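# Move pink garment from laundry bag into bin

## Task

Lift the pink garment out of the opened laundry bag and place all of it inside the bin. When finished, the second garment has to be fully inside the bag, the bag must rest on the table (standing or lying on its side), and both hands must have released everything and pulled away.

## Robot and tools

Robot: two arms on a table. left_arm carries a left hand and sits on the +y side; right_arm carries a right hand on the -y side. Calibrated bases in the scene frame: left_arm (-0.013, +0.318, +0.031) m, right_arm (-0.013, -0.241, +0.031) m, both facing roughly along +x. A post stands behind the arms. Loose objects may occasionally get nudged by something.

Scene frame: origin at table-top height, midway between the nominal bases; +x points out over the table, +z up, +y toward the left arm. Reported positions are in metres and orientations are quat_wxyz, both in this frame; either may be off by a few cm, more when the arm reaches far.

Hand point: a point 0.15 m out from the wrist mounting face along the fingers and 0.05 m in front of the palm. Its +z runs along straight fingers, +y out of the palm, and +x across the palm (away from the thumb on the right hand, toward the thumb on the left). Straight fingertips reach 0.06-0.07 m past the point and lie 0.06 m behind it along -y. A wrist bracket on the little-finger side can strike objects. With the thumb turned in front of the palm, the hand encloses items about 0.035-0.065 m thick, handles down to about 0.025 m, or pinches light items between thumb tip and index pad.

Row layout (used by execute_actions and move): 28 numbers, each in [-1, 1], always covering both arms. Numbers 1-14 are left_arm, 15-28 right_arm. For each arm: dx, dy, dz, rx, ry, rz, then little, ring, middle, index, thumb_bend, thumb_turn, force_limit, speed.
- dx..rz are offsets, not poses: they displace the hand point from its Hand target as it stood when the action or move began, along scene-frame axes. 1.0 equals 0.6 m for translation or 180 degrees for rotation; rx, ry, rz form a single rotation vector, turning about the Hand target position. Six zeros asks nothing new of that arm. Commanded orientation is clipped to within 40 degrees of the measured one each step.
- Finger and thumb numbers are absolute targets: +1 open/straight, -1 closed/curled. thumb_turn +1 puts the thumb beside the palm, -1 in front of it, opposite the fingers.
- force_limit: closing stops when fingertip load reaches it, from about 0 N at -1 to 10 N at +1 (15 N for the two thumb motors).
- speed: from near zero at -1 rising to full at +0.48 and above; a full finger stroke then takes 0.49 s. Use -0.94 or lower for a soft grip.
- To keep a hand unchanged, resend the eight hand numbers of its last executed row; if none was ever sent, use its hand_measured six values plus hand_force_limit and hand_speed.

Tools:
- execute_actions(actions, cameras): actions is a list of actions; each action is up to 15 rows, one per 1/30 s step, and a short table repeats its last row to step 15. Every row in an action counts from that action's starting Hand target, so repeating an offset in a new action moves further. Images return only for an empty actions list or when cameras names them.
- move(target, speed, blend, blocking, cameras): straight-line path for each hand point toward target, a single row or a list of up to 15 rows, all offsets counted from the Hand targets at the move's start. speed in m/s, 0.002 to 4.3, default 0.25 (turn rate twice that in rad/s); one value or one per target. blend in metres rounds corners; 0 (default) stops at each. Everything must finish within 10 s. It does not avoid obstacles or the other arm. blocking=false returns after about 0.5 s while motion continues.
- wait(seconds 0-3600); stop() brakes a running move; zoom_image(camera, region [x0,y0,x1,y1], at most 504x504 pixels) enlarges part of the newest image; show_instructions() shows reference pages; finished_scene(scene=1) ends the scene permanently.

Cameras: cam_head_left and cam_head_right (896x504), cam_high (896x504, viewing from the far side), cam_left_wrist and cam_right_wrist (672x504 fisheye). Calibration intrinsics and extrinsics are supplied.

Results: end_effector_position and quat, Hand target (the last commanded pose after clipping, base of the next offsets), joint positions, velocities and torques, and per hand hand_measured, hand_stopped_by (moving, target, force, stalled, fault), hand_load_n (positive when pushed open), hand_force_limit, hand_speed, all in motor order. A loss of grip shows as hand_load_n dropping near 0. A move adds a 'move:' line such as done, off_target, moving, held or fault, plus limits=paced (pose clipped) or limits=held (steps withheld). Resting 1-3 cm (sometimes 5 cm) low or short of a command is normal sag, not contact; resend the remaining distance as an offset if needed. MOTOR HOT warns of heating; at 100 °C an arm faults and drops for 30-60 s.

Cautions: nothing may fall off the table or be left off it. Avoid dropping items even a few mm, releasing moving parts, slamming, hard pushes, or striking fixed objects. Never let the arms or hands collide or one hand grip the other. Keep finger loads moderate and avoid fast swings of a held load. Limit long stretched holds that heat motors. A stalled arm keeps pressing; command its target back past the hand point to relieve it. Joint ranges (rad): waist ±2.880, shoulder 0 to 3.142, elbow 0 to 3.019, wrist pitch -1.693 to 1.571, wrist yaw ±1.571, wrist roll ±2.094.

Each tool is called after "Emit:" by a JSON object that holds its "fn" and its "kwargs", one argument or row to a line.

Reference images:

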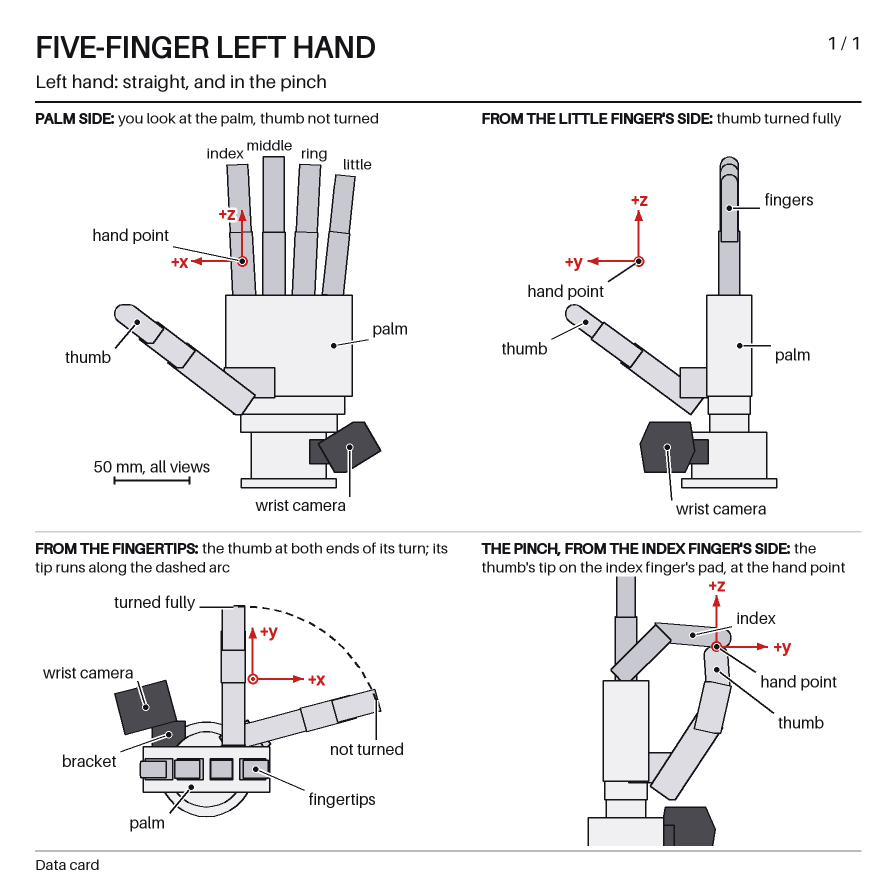

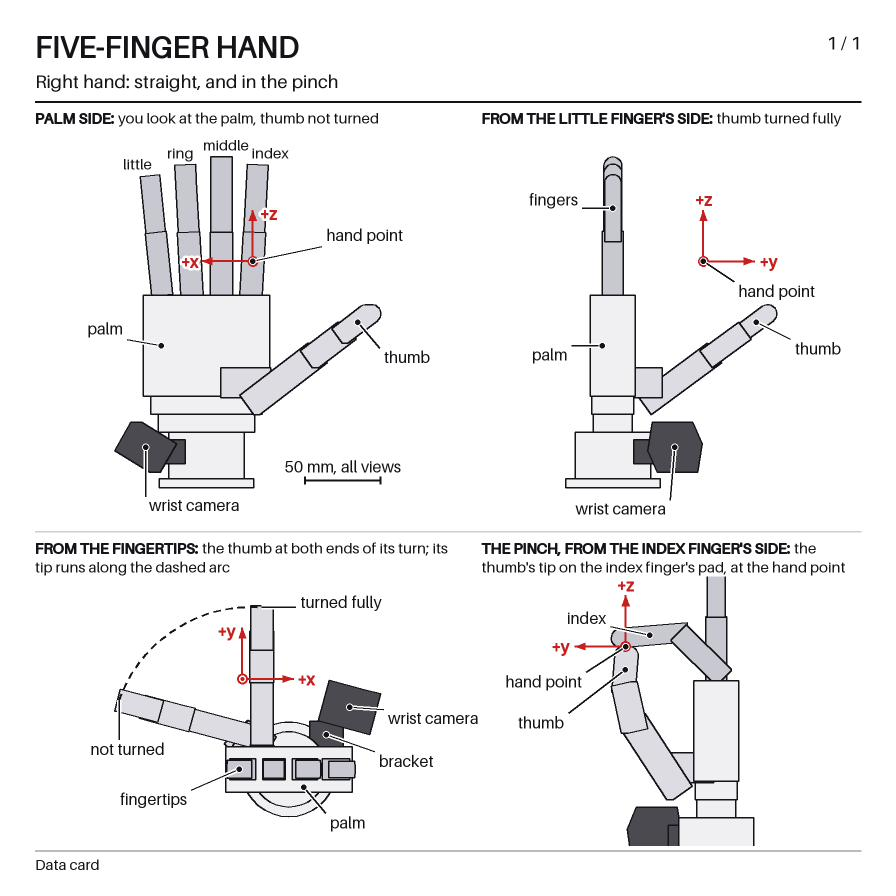

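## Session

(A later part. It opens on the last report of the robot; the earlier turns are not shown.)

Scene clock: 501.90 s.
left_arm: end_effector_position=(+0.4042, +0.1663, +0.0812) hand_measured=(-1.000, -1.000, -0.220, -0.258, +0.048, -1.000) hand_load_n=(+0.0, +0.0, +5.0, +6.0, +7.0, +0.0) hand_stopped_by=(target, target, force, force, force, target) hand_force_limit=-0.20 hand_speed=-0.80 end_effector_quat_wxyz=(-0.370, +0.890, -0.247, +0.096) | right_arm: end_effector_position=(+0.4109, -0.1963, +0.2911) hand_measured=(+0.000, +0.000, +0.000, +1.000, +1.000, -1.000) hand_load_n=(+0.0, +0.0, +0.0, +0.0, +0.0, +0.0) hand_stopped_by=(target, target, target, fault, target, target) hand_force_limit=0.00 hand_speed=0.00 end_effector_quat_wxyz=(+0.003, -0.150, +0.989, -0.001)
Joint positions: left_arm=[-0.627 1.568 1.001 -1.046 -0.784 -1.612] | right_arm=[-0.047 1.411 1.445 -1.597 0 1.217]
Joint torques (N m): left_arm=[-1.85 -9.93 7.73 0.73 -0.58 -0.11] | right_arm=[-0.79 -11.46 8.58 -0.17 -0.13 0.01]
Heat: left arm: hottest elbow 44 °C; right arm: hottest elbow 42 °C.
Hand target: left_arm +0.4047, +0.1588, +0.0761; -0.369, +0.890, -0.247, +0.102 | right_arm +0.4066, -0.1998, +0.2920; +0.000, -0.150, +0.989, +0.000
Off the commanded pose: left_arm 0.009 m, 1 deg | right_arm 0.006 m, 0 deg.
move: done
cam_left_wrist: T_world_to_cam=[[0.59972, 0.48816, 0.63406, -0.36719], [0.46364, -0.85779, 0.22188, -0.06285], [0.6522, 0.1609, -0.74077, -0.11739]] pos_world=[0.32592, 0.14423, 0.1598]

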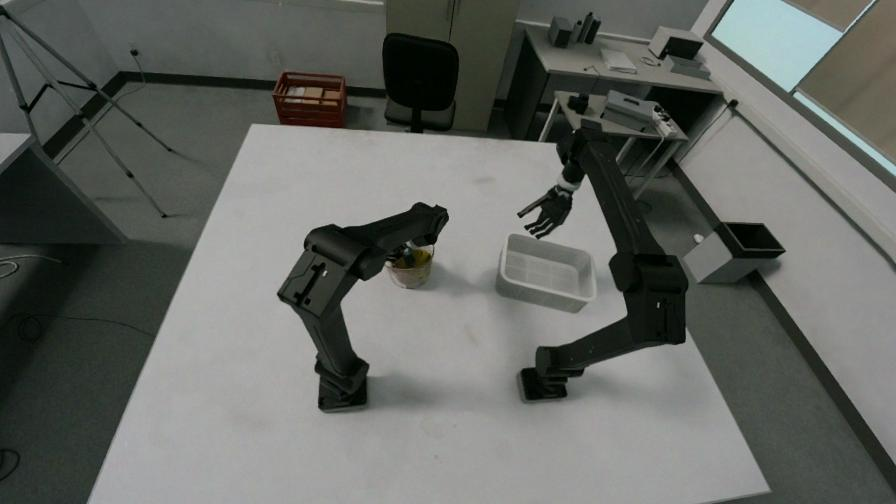

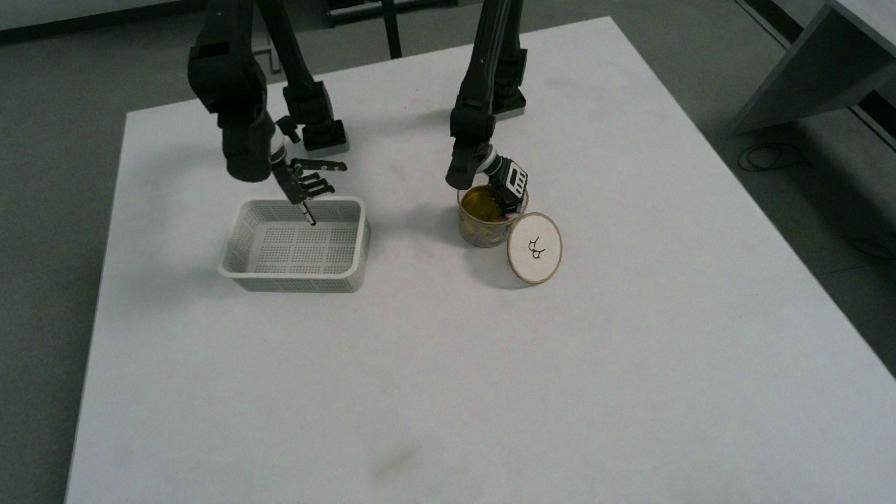

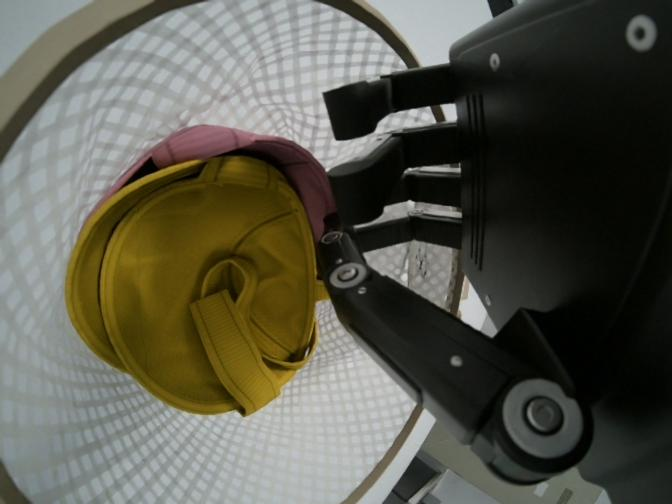

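Emit:
{"fn": "move", "kwargs": {
  "target": [
    [-0.015,-0.03,0.09,0,0,0,-1,-1,-0.35,-0.35,0.0,-1,-0.2,-0.8,0,0,0,0,0,0,0,0,0,1,1.0,-1,0,0.0]
  ],
  "speed": 0.04,
  "cameras": ["cam_head_left","cam_high","cam_left_wrist"]
}}

Emit:
{"fn": "zoom_image", "kwargs": {
  "camera": "cam_left_wrist",
  "region": [20, 60, 460, 410]
}}

Emit:
{"fn": "zoom_image", "kwargs": {
  "camera": "cam_high",
  "region": [430, 120, 570, 260]
}}

Scene clock: 504.30 s.
left_arm: end_effector_position=(+0.3854, +0.1568, +0.1094) hand_measured=(-1.000, -1.000, -0.220, -0.258, +0.048, -1.000) hand_load_n=(+0.0, +0.0, +6.0, +5.5, +7.0, +0.5) hand_stopped_by=(target, target, force, force, force, target) hand_force_limit=-0.20 hand_speed=-0.80 end_effector_quat_wxyz=(-0.377, +0.887, -0.255, +0.077) | right_arm: end_effector_position=(+0.4109, -0.1963, +0.2911) hand_measured=(+0.000, +0.000, +0.000, +1.000, +1.000, -1.000) hand_load_n=(+0.0, +0.0, +0.0, +0.0, +0.0, +0.0) hand_stopped_by=(target, target, target, fault, target, target) hand_force_limit=0.00 hand_speed=0.00 end_effector_quat_wxyz=(+0.003, -0.150, +0.989, -0.001)
Joint positions: left_arm=[-0.673 1.537 1.05 -1.214 -0.782 -1.677] | right_arm=[-0.047 1.411 1.445 -1.597 0 1.217]
Joint torques (N m): left_arm=[-2.37 -12.1 12 -0.61 -0.47 -0.18] | right_arm=[-0.79 -11.52 8.58 -0.17 -0.14 0.01]
Heat: left arm: hottest elbow 44 °C; right arm: hottest elbow 42 °C.
Hand target: left_arm +0.3958, +0.1408, +0.1302; -0.369, +0.890, -0.247, +0.102 | right_arm +0.4066, -0.1998, +0.2920; +0.000, -0.150, +0.989, +0.000
Off the commanded pose: left_arm 0.028 m, 3 deg | right_arm 0.006 m, 0 deg.
move: off_target (left_arm)
cam_left_wrist: T_world_to_cam=[[0.62097, 0.47185, 0.6259, -0.37391], [0.47048, -0.86305, 0.18385, -0.06616], [0.62693, 0.1803, -0.75792, -0.07417]] pos_world=[0.30982, 0.1327, 0.18998]

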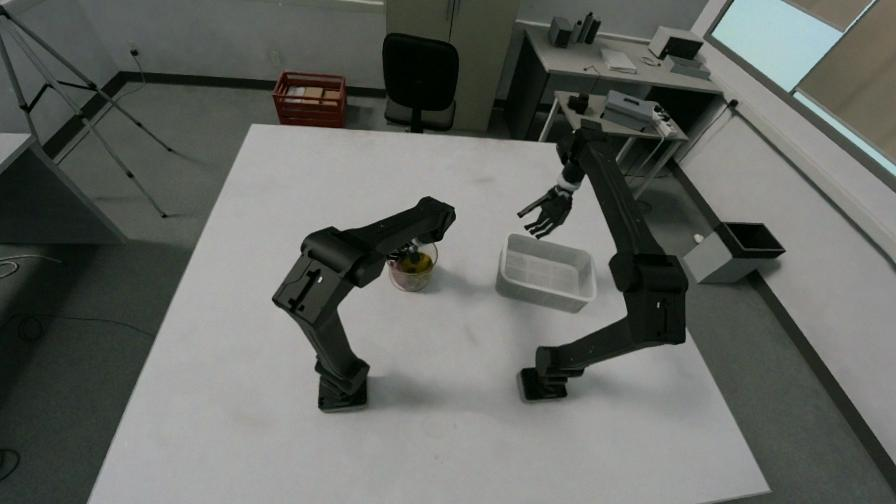

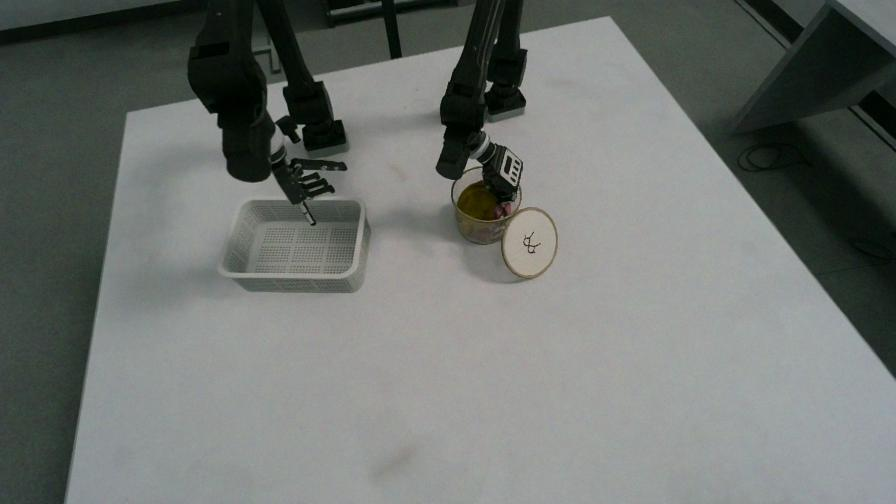

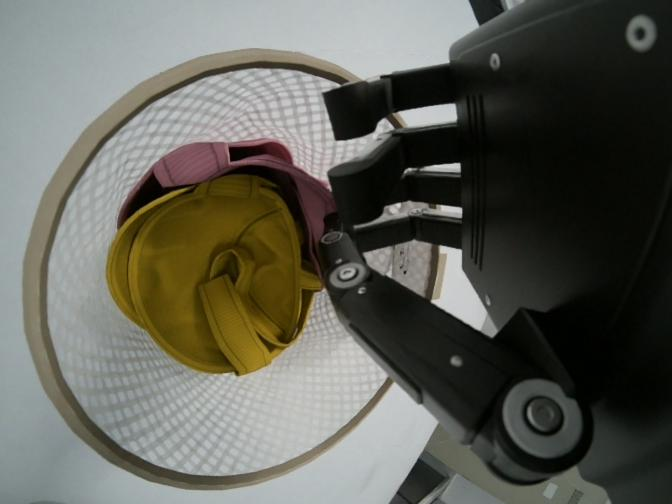

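Scaled by 1.145 from the camera's image (finer frame: 960x720).

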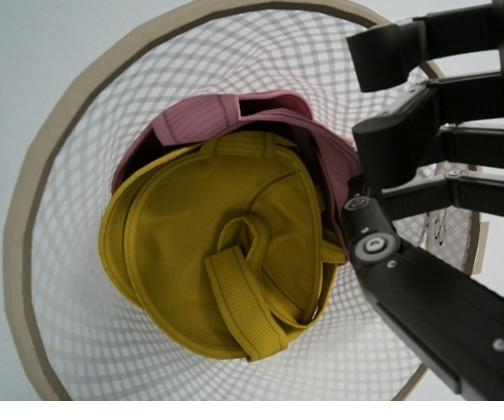

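Scaled by 3.600 from the camera's image (finer frame: 1280x720).

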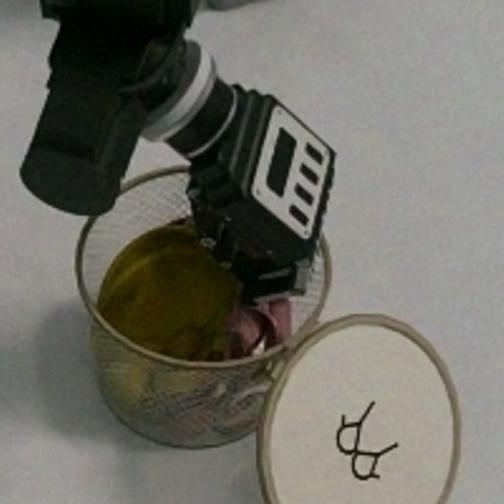

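Emit:
{"fn": "move", "kwargs": {
  "target": [
    [0,0,0.08,0,0,0,-1,-1,-0.35,-0.35,0.0,-1,-0.2,-0.8,0,0,0,0,0,0,0,0,0,1,1.0,-1,0,0.0]
  ],
  "speed": 0.04,
  "cameras": ["cam_head_left","cam_high","cam_left_wrist"]
}}

Emit:
{"fn": "zoom_image", "kwargs": {
  "camera": "cam_left_wrist",
  "region": [20, 60, 460, 410]
}}

Emit:
{"fn": "zoom_image", "kwargs": {
  "camera": "cam_high",
  "region": [430, 120, 570, 260]
}}

Emit:
{"fn": "zoom_image", "kwargs": {
  "camera": "cam_head_left",
  "region": [365, 190, 465, 300]
}}

Scene clock: 506.50 s.
left_arm: end_effector_position=(+0.3870, +0.1557, +0.1557) hand_measured=(-1.000, -1.000, -0.220, -0.258, +0.048, -1.000) hand_load_n=(+0.0, +0.0, +5.5, +6.0, +7.0, +0.0) hand_stopped_by=(target, target, force, force, force, target) hand_force_limit=-0.20 hand_speed=-0.80 end_effector_quat_wxyz=(-0.377, +0.887, -0.255, +0.077) | right_arm: end_effector_position=(+0.4109, -0.1963, +0.2911) hand_measured=(+0.000, +0.000, +0.000, +1.000, +1.000, -1.000) hand_load_n=(+0.0, +0.0, +0.0, +0.0, +0.0, +0.0) hand_stopped_by=(target, target, target, fault, target, target) hand_force_limit=0.00 hand_speed=0.00 end_effector_quat_wxyz=(+0.003, -0.150, +0.989, -0.001)
Joint positions: left_arm=[-0.673 1.491 1.131 -1.343 -0.782 -1.678] | right_arm=[-0.047 1.411 1.445 -1.597 0 1.217]
Joint torques (N m): left_arm=[-2.49 -11.28 12.51 -0.7 -0.48 -0.11] | right_arm=[-0.85 -11.46 8.58 -0.17 -0.14 0.01]
Heat: left arm: hottest elbow 44 °C; right arm: hottest elbow 42 °C.
Hand target: left_arm +0.3958, +0.1408, +0.1781; -0.369, +0.890, -0.247, +0.102 | right_arm +0.4066, -0.1998, +0.2920; +0.000, -0.150, +0.989, +0.000
Off the commanded pose: left_arm 0.028 m, 3 deg | right_arm 0.006 m, 0 deg.
move: off_target (left_arm)
cam_left_wrist: T_world_to_cam=[[0.6213, 0.47197, 0.62548, -0.40346], [0.47119, -0.86283, 0.18302, -0.07658], [0.62607, 0.18101, -0.75847, -0.03955]] pos_world=[0.31151, 0.13151, 0.23638]

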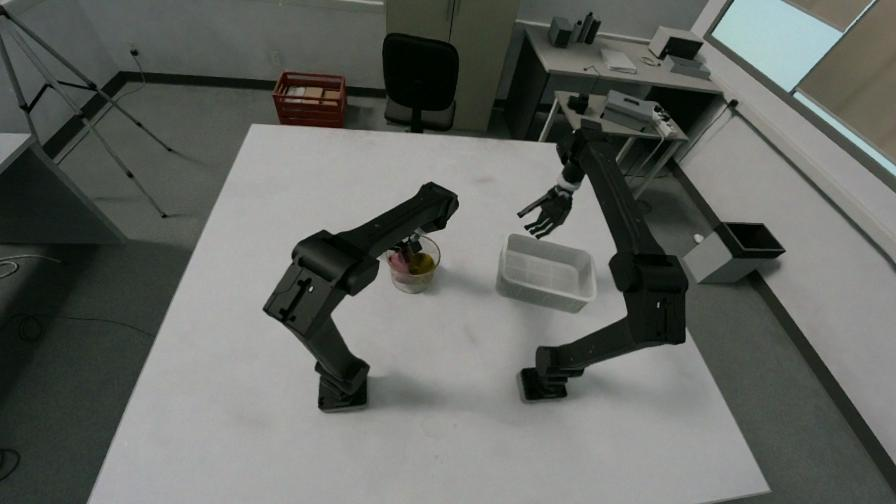

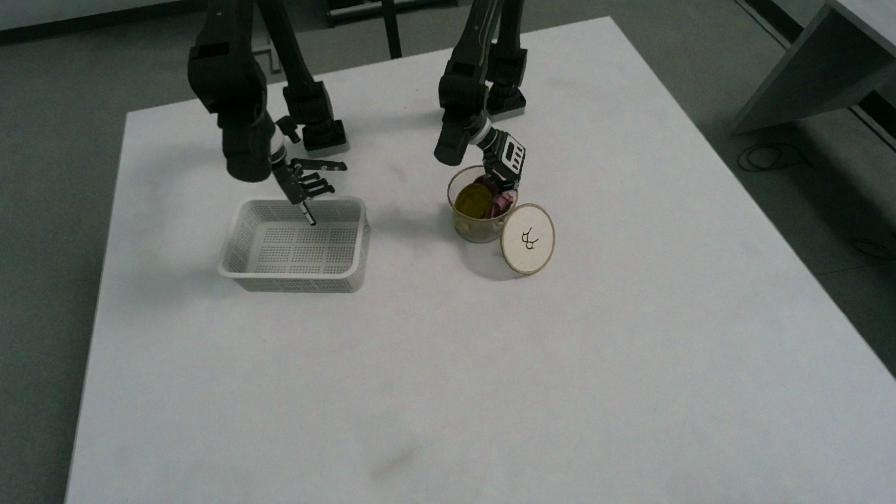

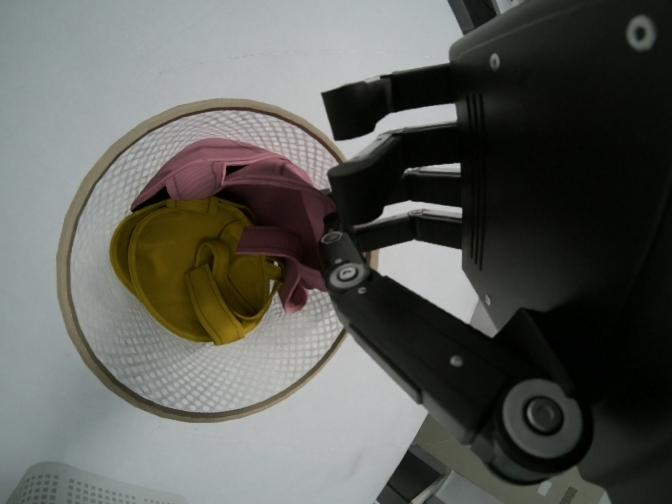

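Scaled by 1.145 from the camera's image (finer frame: 960x720).

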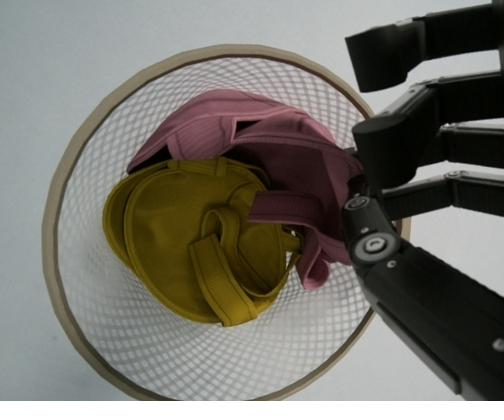

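Scaled by 3.600 from the camera's image (finer frame: 1280x720).

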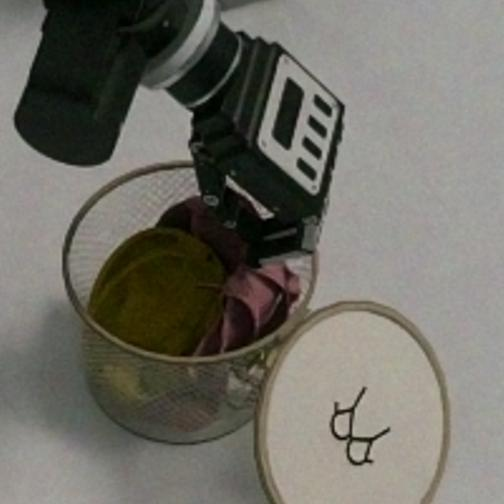

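Scaled by 4.582 from the camera's image (finer frame: 1280x720).

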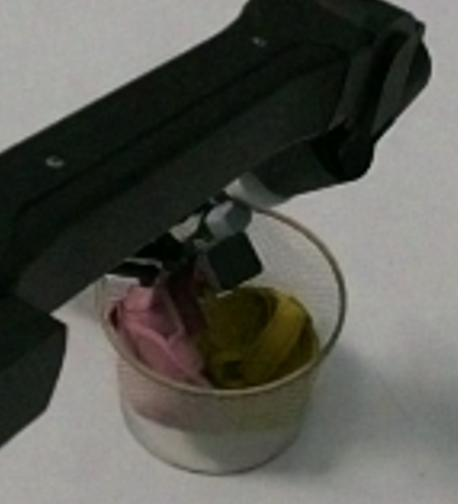

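Emit:
{"fn": "move", "kwargs": {
  "target": [
    [0,0,0.08,0,0,0,-1,-1,-0.35,-0.35,0.0,-1,-0.2,-0.8,0,0,0,0,0,0,0,0,0,1,1.0,-1,0,0.0]
  ],
  "speed": 0.04,
  "cameras": ["cam_head_left","cam_high","cam_left_wrist"]
}}

Emit:
{"fn": "zoom_image", "kwargs": {
  "camera": "cam_left_wrist",
  "region": [20, 60, 460, 410]
}}

Emit:
{"fn": "zoom_image", "kwargs": {
  "camera": "cam_high",
  "region": [430, 120, 570, 260]
}}

Emit:
{"fn": "zoom_image", "kwargs": {
  "camera": "cam_head_left",
  "region": [365, 190, 465, 300]
}}

Scene clock: 508.60 s.
left_arm: end_effector_position=(+0.3892, +0.1535, +0.2034) hand_measured=(-1.000, -1.000, -0.220, -0.258, +0.048, -1.000) hand_load_n=(+0.0, +0.0, +5.5, +5.5, +7.0, +0.0) hand_stopped_by=(target, target, force, force, force, target) hand_force_limit=-0.20 hand_speed=-0.80 end_effector_quat_wxyz=(-0.377, +0.887, -0.255, +0.078) | right_arm: end_effector_position=(+0.4109, -0.1963, +0.2911) hand_measured=(+0.000, +0.000, +0.000, +1.000, +1.000, -1.000) hand_load_n=(+0.0, +0.0, +0.0, +0.0, -0.5, +0.0) hand_stopped_by=(target, target, target, fault, target, target) hand_force_limit=0.00 hand_speed=0.00 end_effector_quat_wxyz=(+0.003, -0.150, +0.989, -0.001)
Joint positions: left_arm=[-0.675 1.461 1.228 -1.469 -0.782 -1.679] | right_arm=[-0.047 1.411 1.445 -1.597 0 1.217]
Joint torques (N m): left_arm=[-1.67 -11.22 12.89 -0.61 -0.53 -0.11] | right_arm=[-0.79 -11.52 8.58 -0.18 -0.13 0.01]
Heat: left arm: hottest elbow 44 °C; right arm: hottest elbow 42 °C.
Hand target: left_arm +0.3958, +0.1407, +0.2262; -0.369, +0.890, -0.247, +0.102 | right_arm +0.4066, -0.1998, +0.2920; +0.000, -0.150, +0.989, +0.000
Off the commanded pose: left_arm 0.027 m, 3 deg | right_arm 0.006 m, 0 deg.
move: off_target (left_arm)
cam_left_wrist: T_world_to_cam=[[0.62055, 0.47262, 0.62574, -0.43339], [0.47066, -0.86273, 0.18486, -0.08831], [0.62721, 0.17979, -0.75781, -0.0048]] pos_world=[0.31352, 0.1295, 0.28388]

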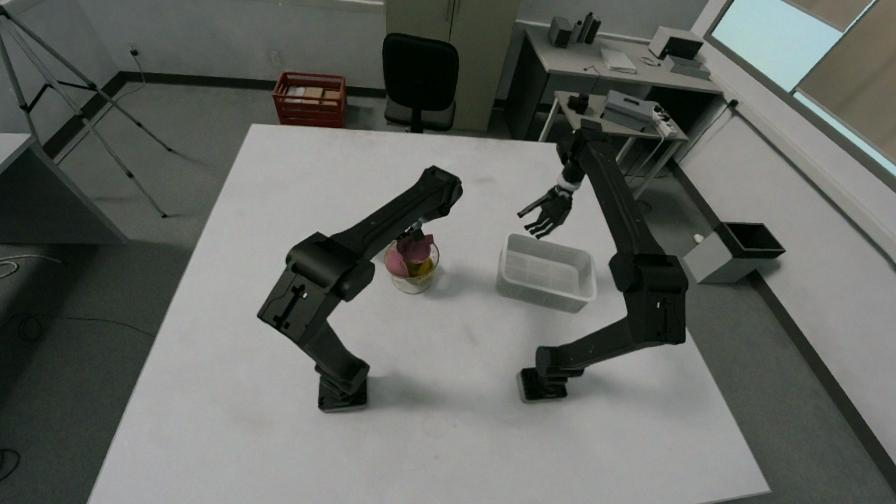

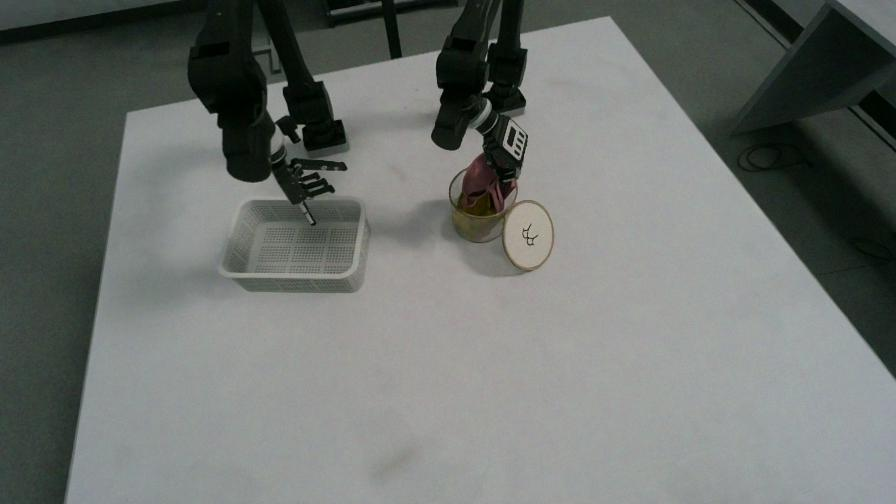

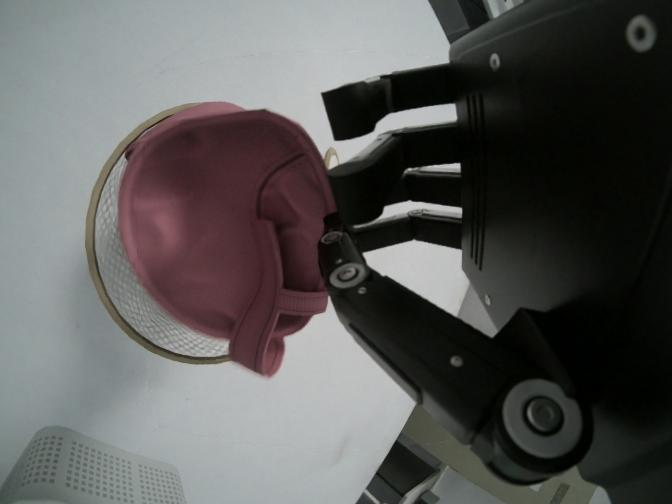

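Scaled by 1.145 from the camera's image (finer frame: 960x720).

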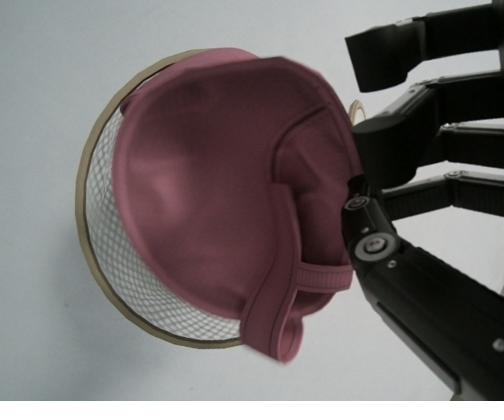

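Scaled by 3.600 from the camera's image (finer frame: 1280x720).

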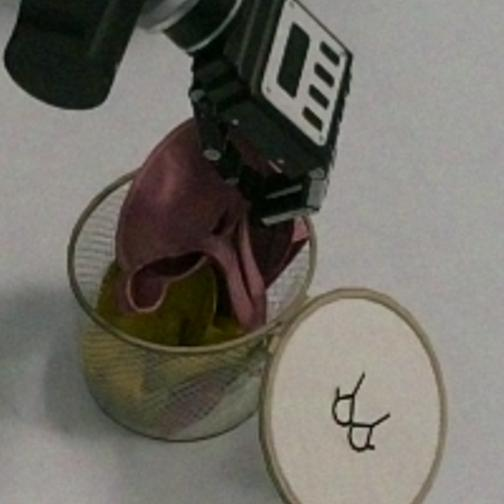

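Scaled by 4.582 from the camera's image (finer frame: 1280x720).

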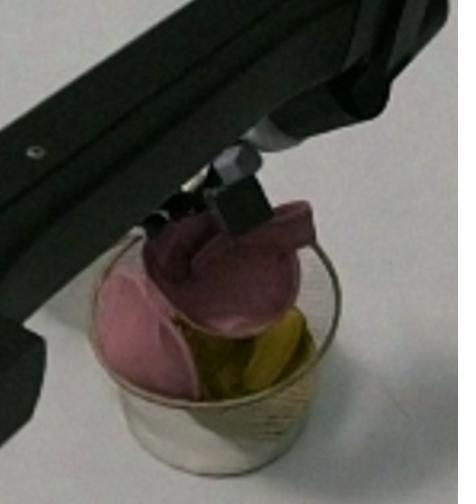

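Emit:
{"fn": "move", "kwargs": {
  "target": [
    [0,-0.0,0.12,0,0,0,-1,-1,-0.35,-0.35,0.0,-1,-0.2,-0.8,0,0,0,0,0,0,0,0,0,1,1.0,-1,0,0.0]
  ],
  "speed": 0.05,
  "cameras": ["cam_head_left","cam_head_right","cam_high","cam_left_wrist"]
}}

Emit:
{"fn": "zoom_image", "kwargs": {
  "camera": "cam_high",
  "region": [430, 80, 570, 260]
}}

Emit:
{"fn": "zoom_image", "kwargs": {
  "camera": "cam_head_right",
  "region": [365, 160, 465, 300]
}}

Scene clock: 511.00 s.
left_arm: end_effector_position=(+0.3918, +0.1516, +0.2747) hand_measured=(-1.000, -1.000, -0.220, -0.258, +0.048, -1.000) hand_load_n=(+0.0, +0.0, +5.0, +5.5, +7.0, +0.5) hand_stopped_by=(target, target, force, force, force, target) hand_force_limit=-0.20 hand_speed=-0.80 end_effector_quat_wxyz=(-0.377, +0.887, -0.255, +0.077) | right_arm: end_effector_position=(+0.4109, -0.1963, +0.2911) hand_measured=(+0.000, +0.000, +0.000, +1.000, +1.000, -1.000) hand_load_n=(+0.0, +0.0, +0.0, +0.0, -0.5, +0.0) hand_stopped_by=(target, target, target, fault, target, target) hand_force_limit=0.00 hand_speed=0.00 end_effector_quat_wxyz=(+0.003, -0.150, +0.989, -0.001)
Joint positions: left_arm=[-0.675 1.444 1.4 -1.658 -0.781 -1.679] | right_arm=[-0.047 1.411 1.445 -1.597 0 1.217]
Joint torques (N m): left_arm=[-1.96 -11.34 13.52 -0.65 -0.53 -0.11] | right_arm=[-0.79 -11.52 8.57 -0.17 -0.14 0.01]
Heat: left arm: hottest elbow 44 °C; right arm: hottest elbow 42 °C.
Hand target: left_arm +0.3957, +0.1408, +0.2981; -0.369, +0.890, -0.247, +0.102 | right_arm +0.4066, -0.1998, +0.2920; +0.000, -0.150, +0.989, +0.000
Off the commanded pose: left_arm 0.026 m, 3 deg | right_arm 0.006 m, 0 deg.
move: off_target (left_arm)
cam_left_wrist: T_world_to_cam=[[0.62108, 0.47258, 0.62525, -0.47885], [0.47086, -0.86273, 0.18435, -0.10441], [0.62654, 0.1799, -0.75834, 0.04844]] pos_world=[0.31622, 0.1275, 0.35537]

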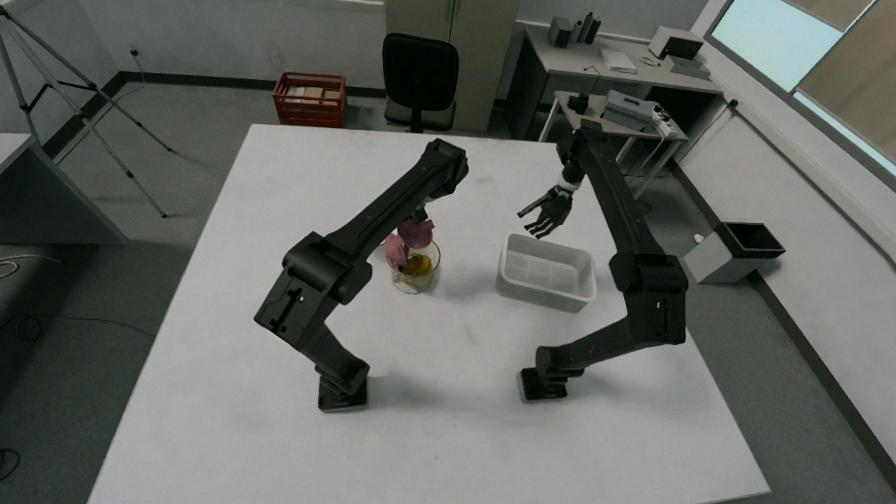

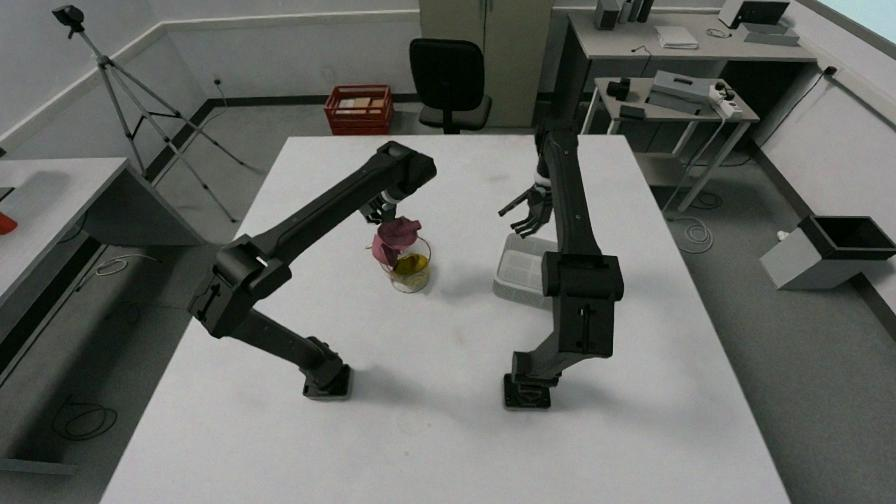

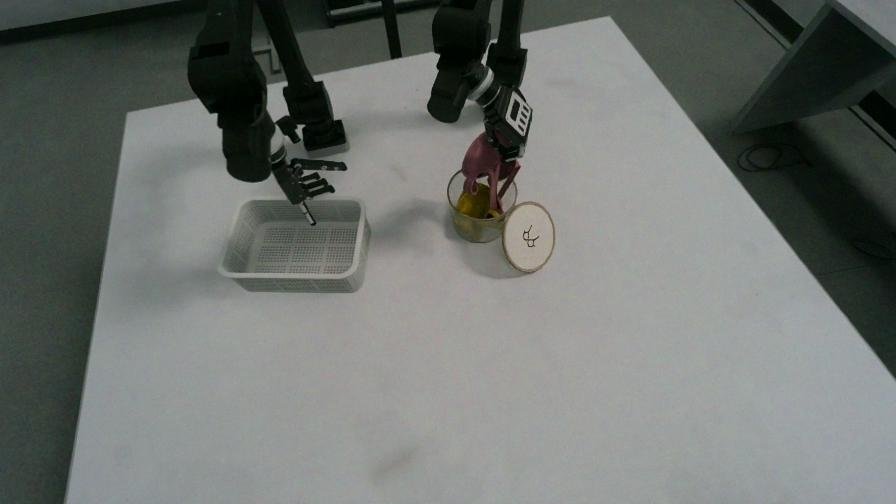

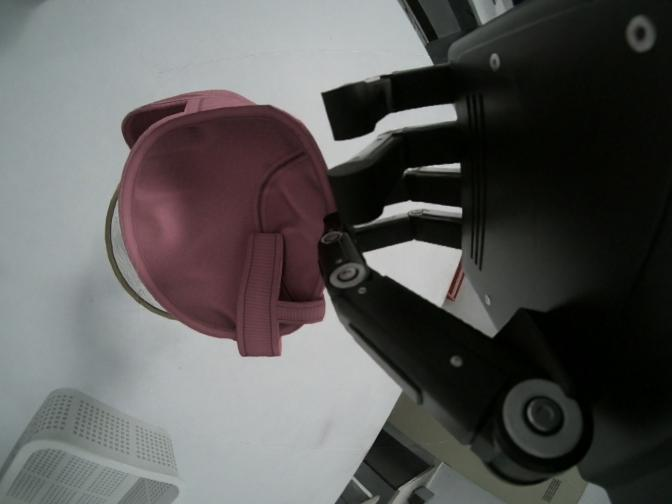

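Scaled by 2.800 from the camera's image (finer frame: 1280x720).

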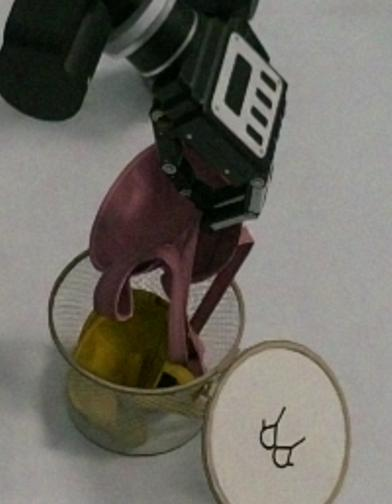

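Scaled by 3.600 from the camera's image (finer frame: 1280x720).

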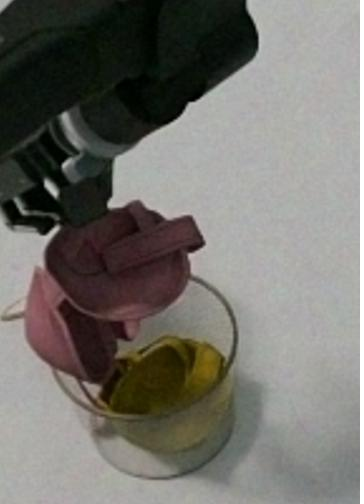

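Emit:
{"fn": "move", "kwargs": {
  "target": [
    [0,0.0,0.07,0,0,0,-1,-1,-0.35,-0.35,0.0,-1,-0.2,-0.8,-0.45,-0.62,0.05,0,0,-0.333,0,0,0,1,1.0,-1,0,0.0]
  ],
  "speed": 0.15,
  "cameras": ["cam_head_left","cam_head_right","cam_high","cam_left_wrist"]
}}

Emit:
{"fn": "zoom_image", "kwargs": {
  "camera": "cam_high",
  "region": [430, 80, 570, 260]
}}

Emit:
{"fn": "zoom_image", "kwargs": {
  "camera": "cam_head_right",
  "region": [365, 160, 465, 300]
}}

Scene clock: 516.87 s.
left_arm: end_effector_position=(+0.3954, +0.1477, +0.3153) hand_measured=(-1.000, -1.000, -0.220, -0.258, +0.048, -1.000) hand_load_n=(+0.0, +0.0, +5.5, +5.5, +7.0, +0.5) hand_stopped_by=(target, target, force, force, force, target) hand_force_limit=-0.20 hand_speed=-0.80 end_effector_quat_wxyz=(-0.366, +0.890, -0.252, +0.103) | right_arm: end_effector_position=(+0.1367, -0.5616, +0.3106) hand_measured=(+0.000, +0.000, +0.000, +1.000, +1.000, -1.000) hand_load_n=(+0.0, +0.0, +0.0, +0.0, +0.0, +0.0) hand_stopped_by=(target, target, target, fault, target, target) hand_force_limit=0.00 hand_speed=0.00 end_effector_quat_wxyz=(-0.002, +0.365, +0.931, +0.003)
Joint positions: left_arm=[-0.675 1.416 1.476 -1.693 -0.778 -1.656] | right_arm=[-1.319 1.275 1.366 -1.67 0 0.992]
Joint torques (N m): left_arm=[-1.49 -11.11 13.61 -0.61 -0.48 0.25] | right_arm=[-0.79 -7.65 12.08 -0.17 -0.21 0.01]
Heat: left arm: hottest elbow 45 °C; right arm: hottest elbow 42 °C.
Hand target: left_arm +0.3958, +0.1408, +0.3402; -0.369, +0.890, -0.247, +0.102 | right_arm +0.1365, -0.5718, +0.3221; +0.000, +0.364, +0.931, +0.000
Off the commanded pose: left_arm 0.026 m, 1 deg | right_arm 0.015 m, 1 deg.
joint sent to its limit (left arm) — joint 4 (wrist pitch), lower limit. The joint targets are off in orientation, not in position.
joint sent to its limit (right arm) — joint 4 (wrist pitch), lower limit. The joint targets still meet the commanded pose.
move: off_target (left_arm, right_arm)
cam_left_wrist: T_world_to_cam=[[0.6027, 0.48468, 0.63392, -0.50183], [0.44845, -0.86282, 0.23332, -0.12352], [0.66004, 0.14366, -0.73737, 0.06316]] pos_world=[0.31616, 0.12757, 0.3935]

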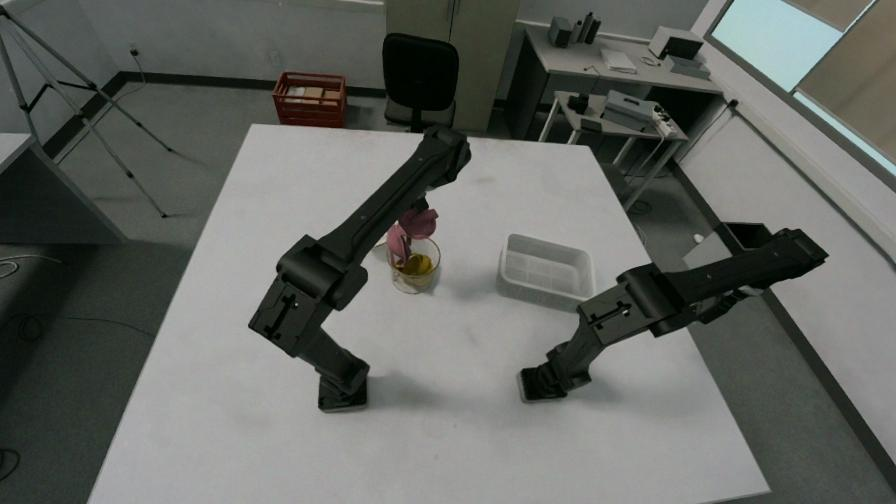

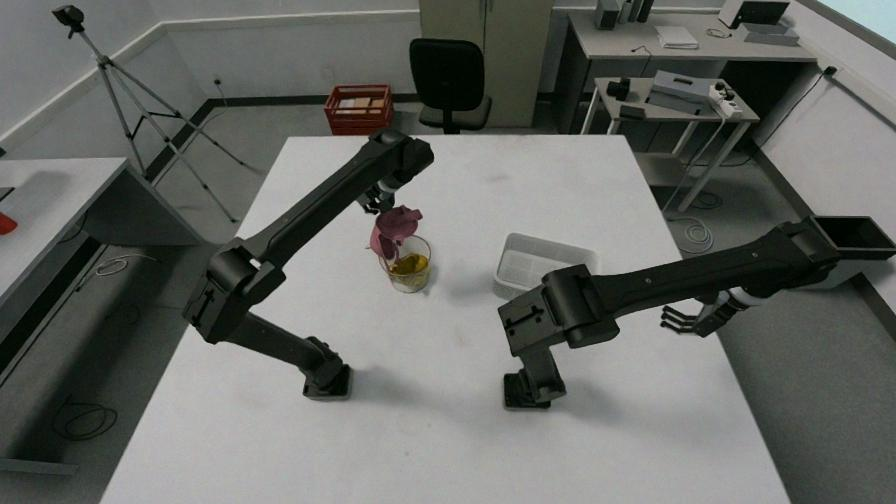

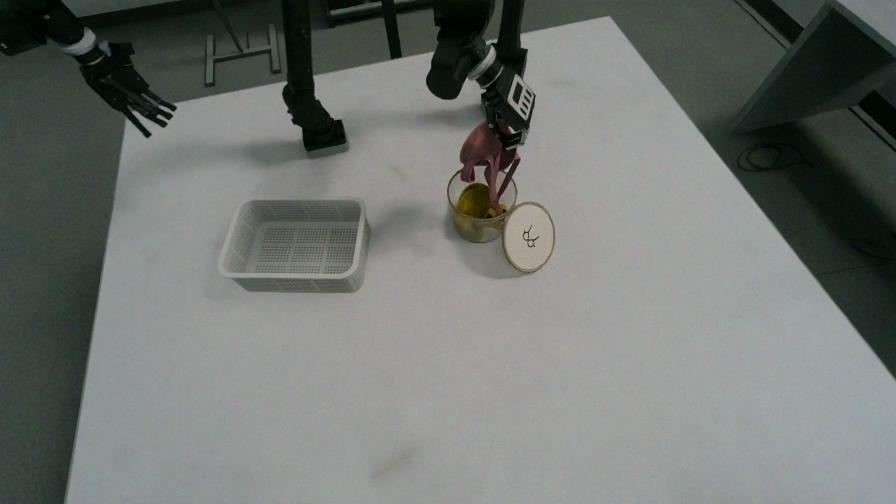

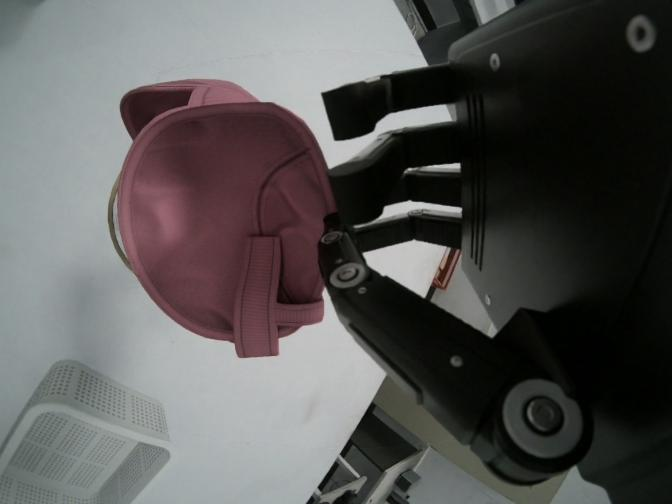

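Scaled by 2.800 from the camera's image (finer frame: 1280x720).

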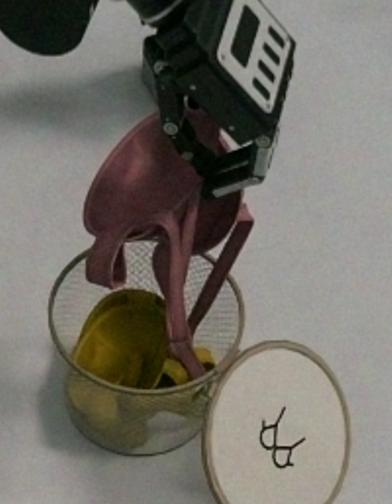

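Scaled by 3.600 from the camera's image (finer frame: 1280x720).

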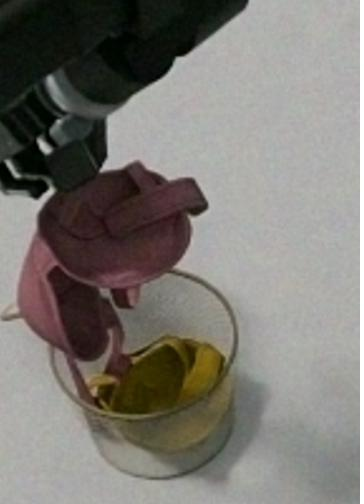

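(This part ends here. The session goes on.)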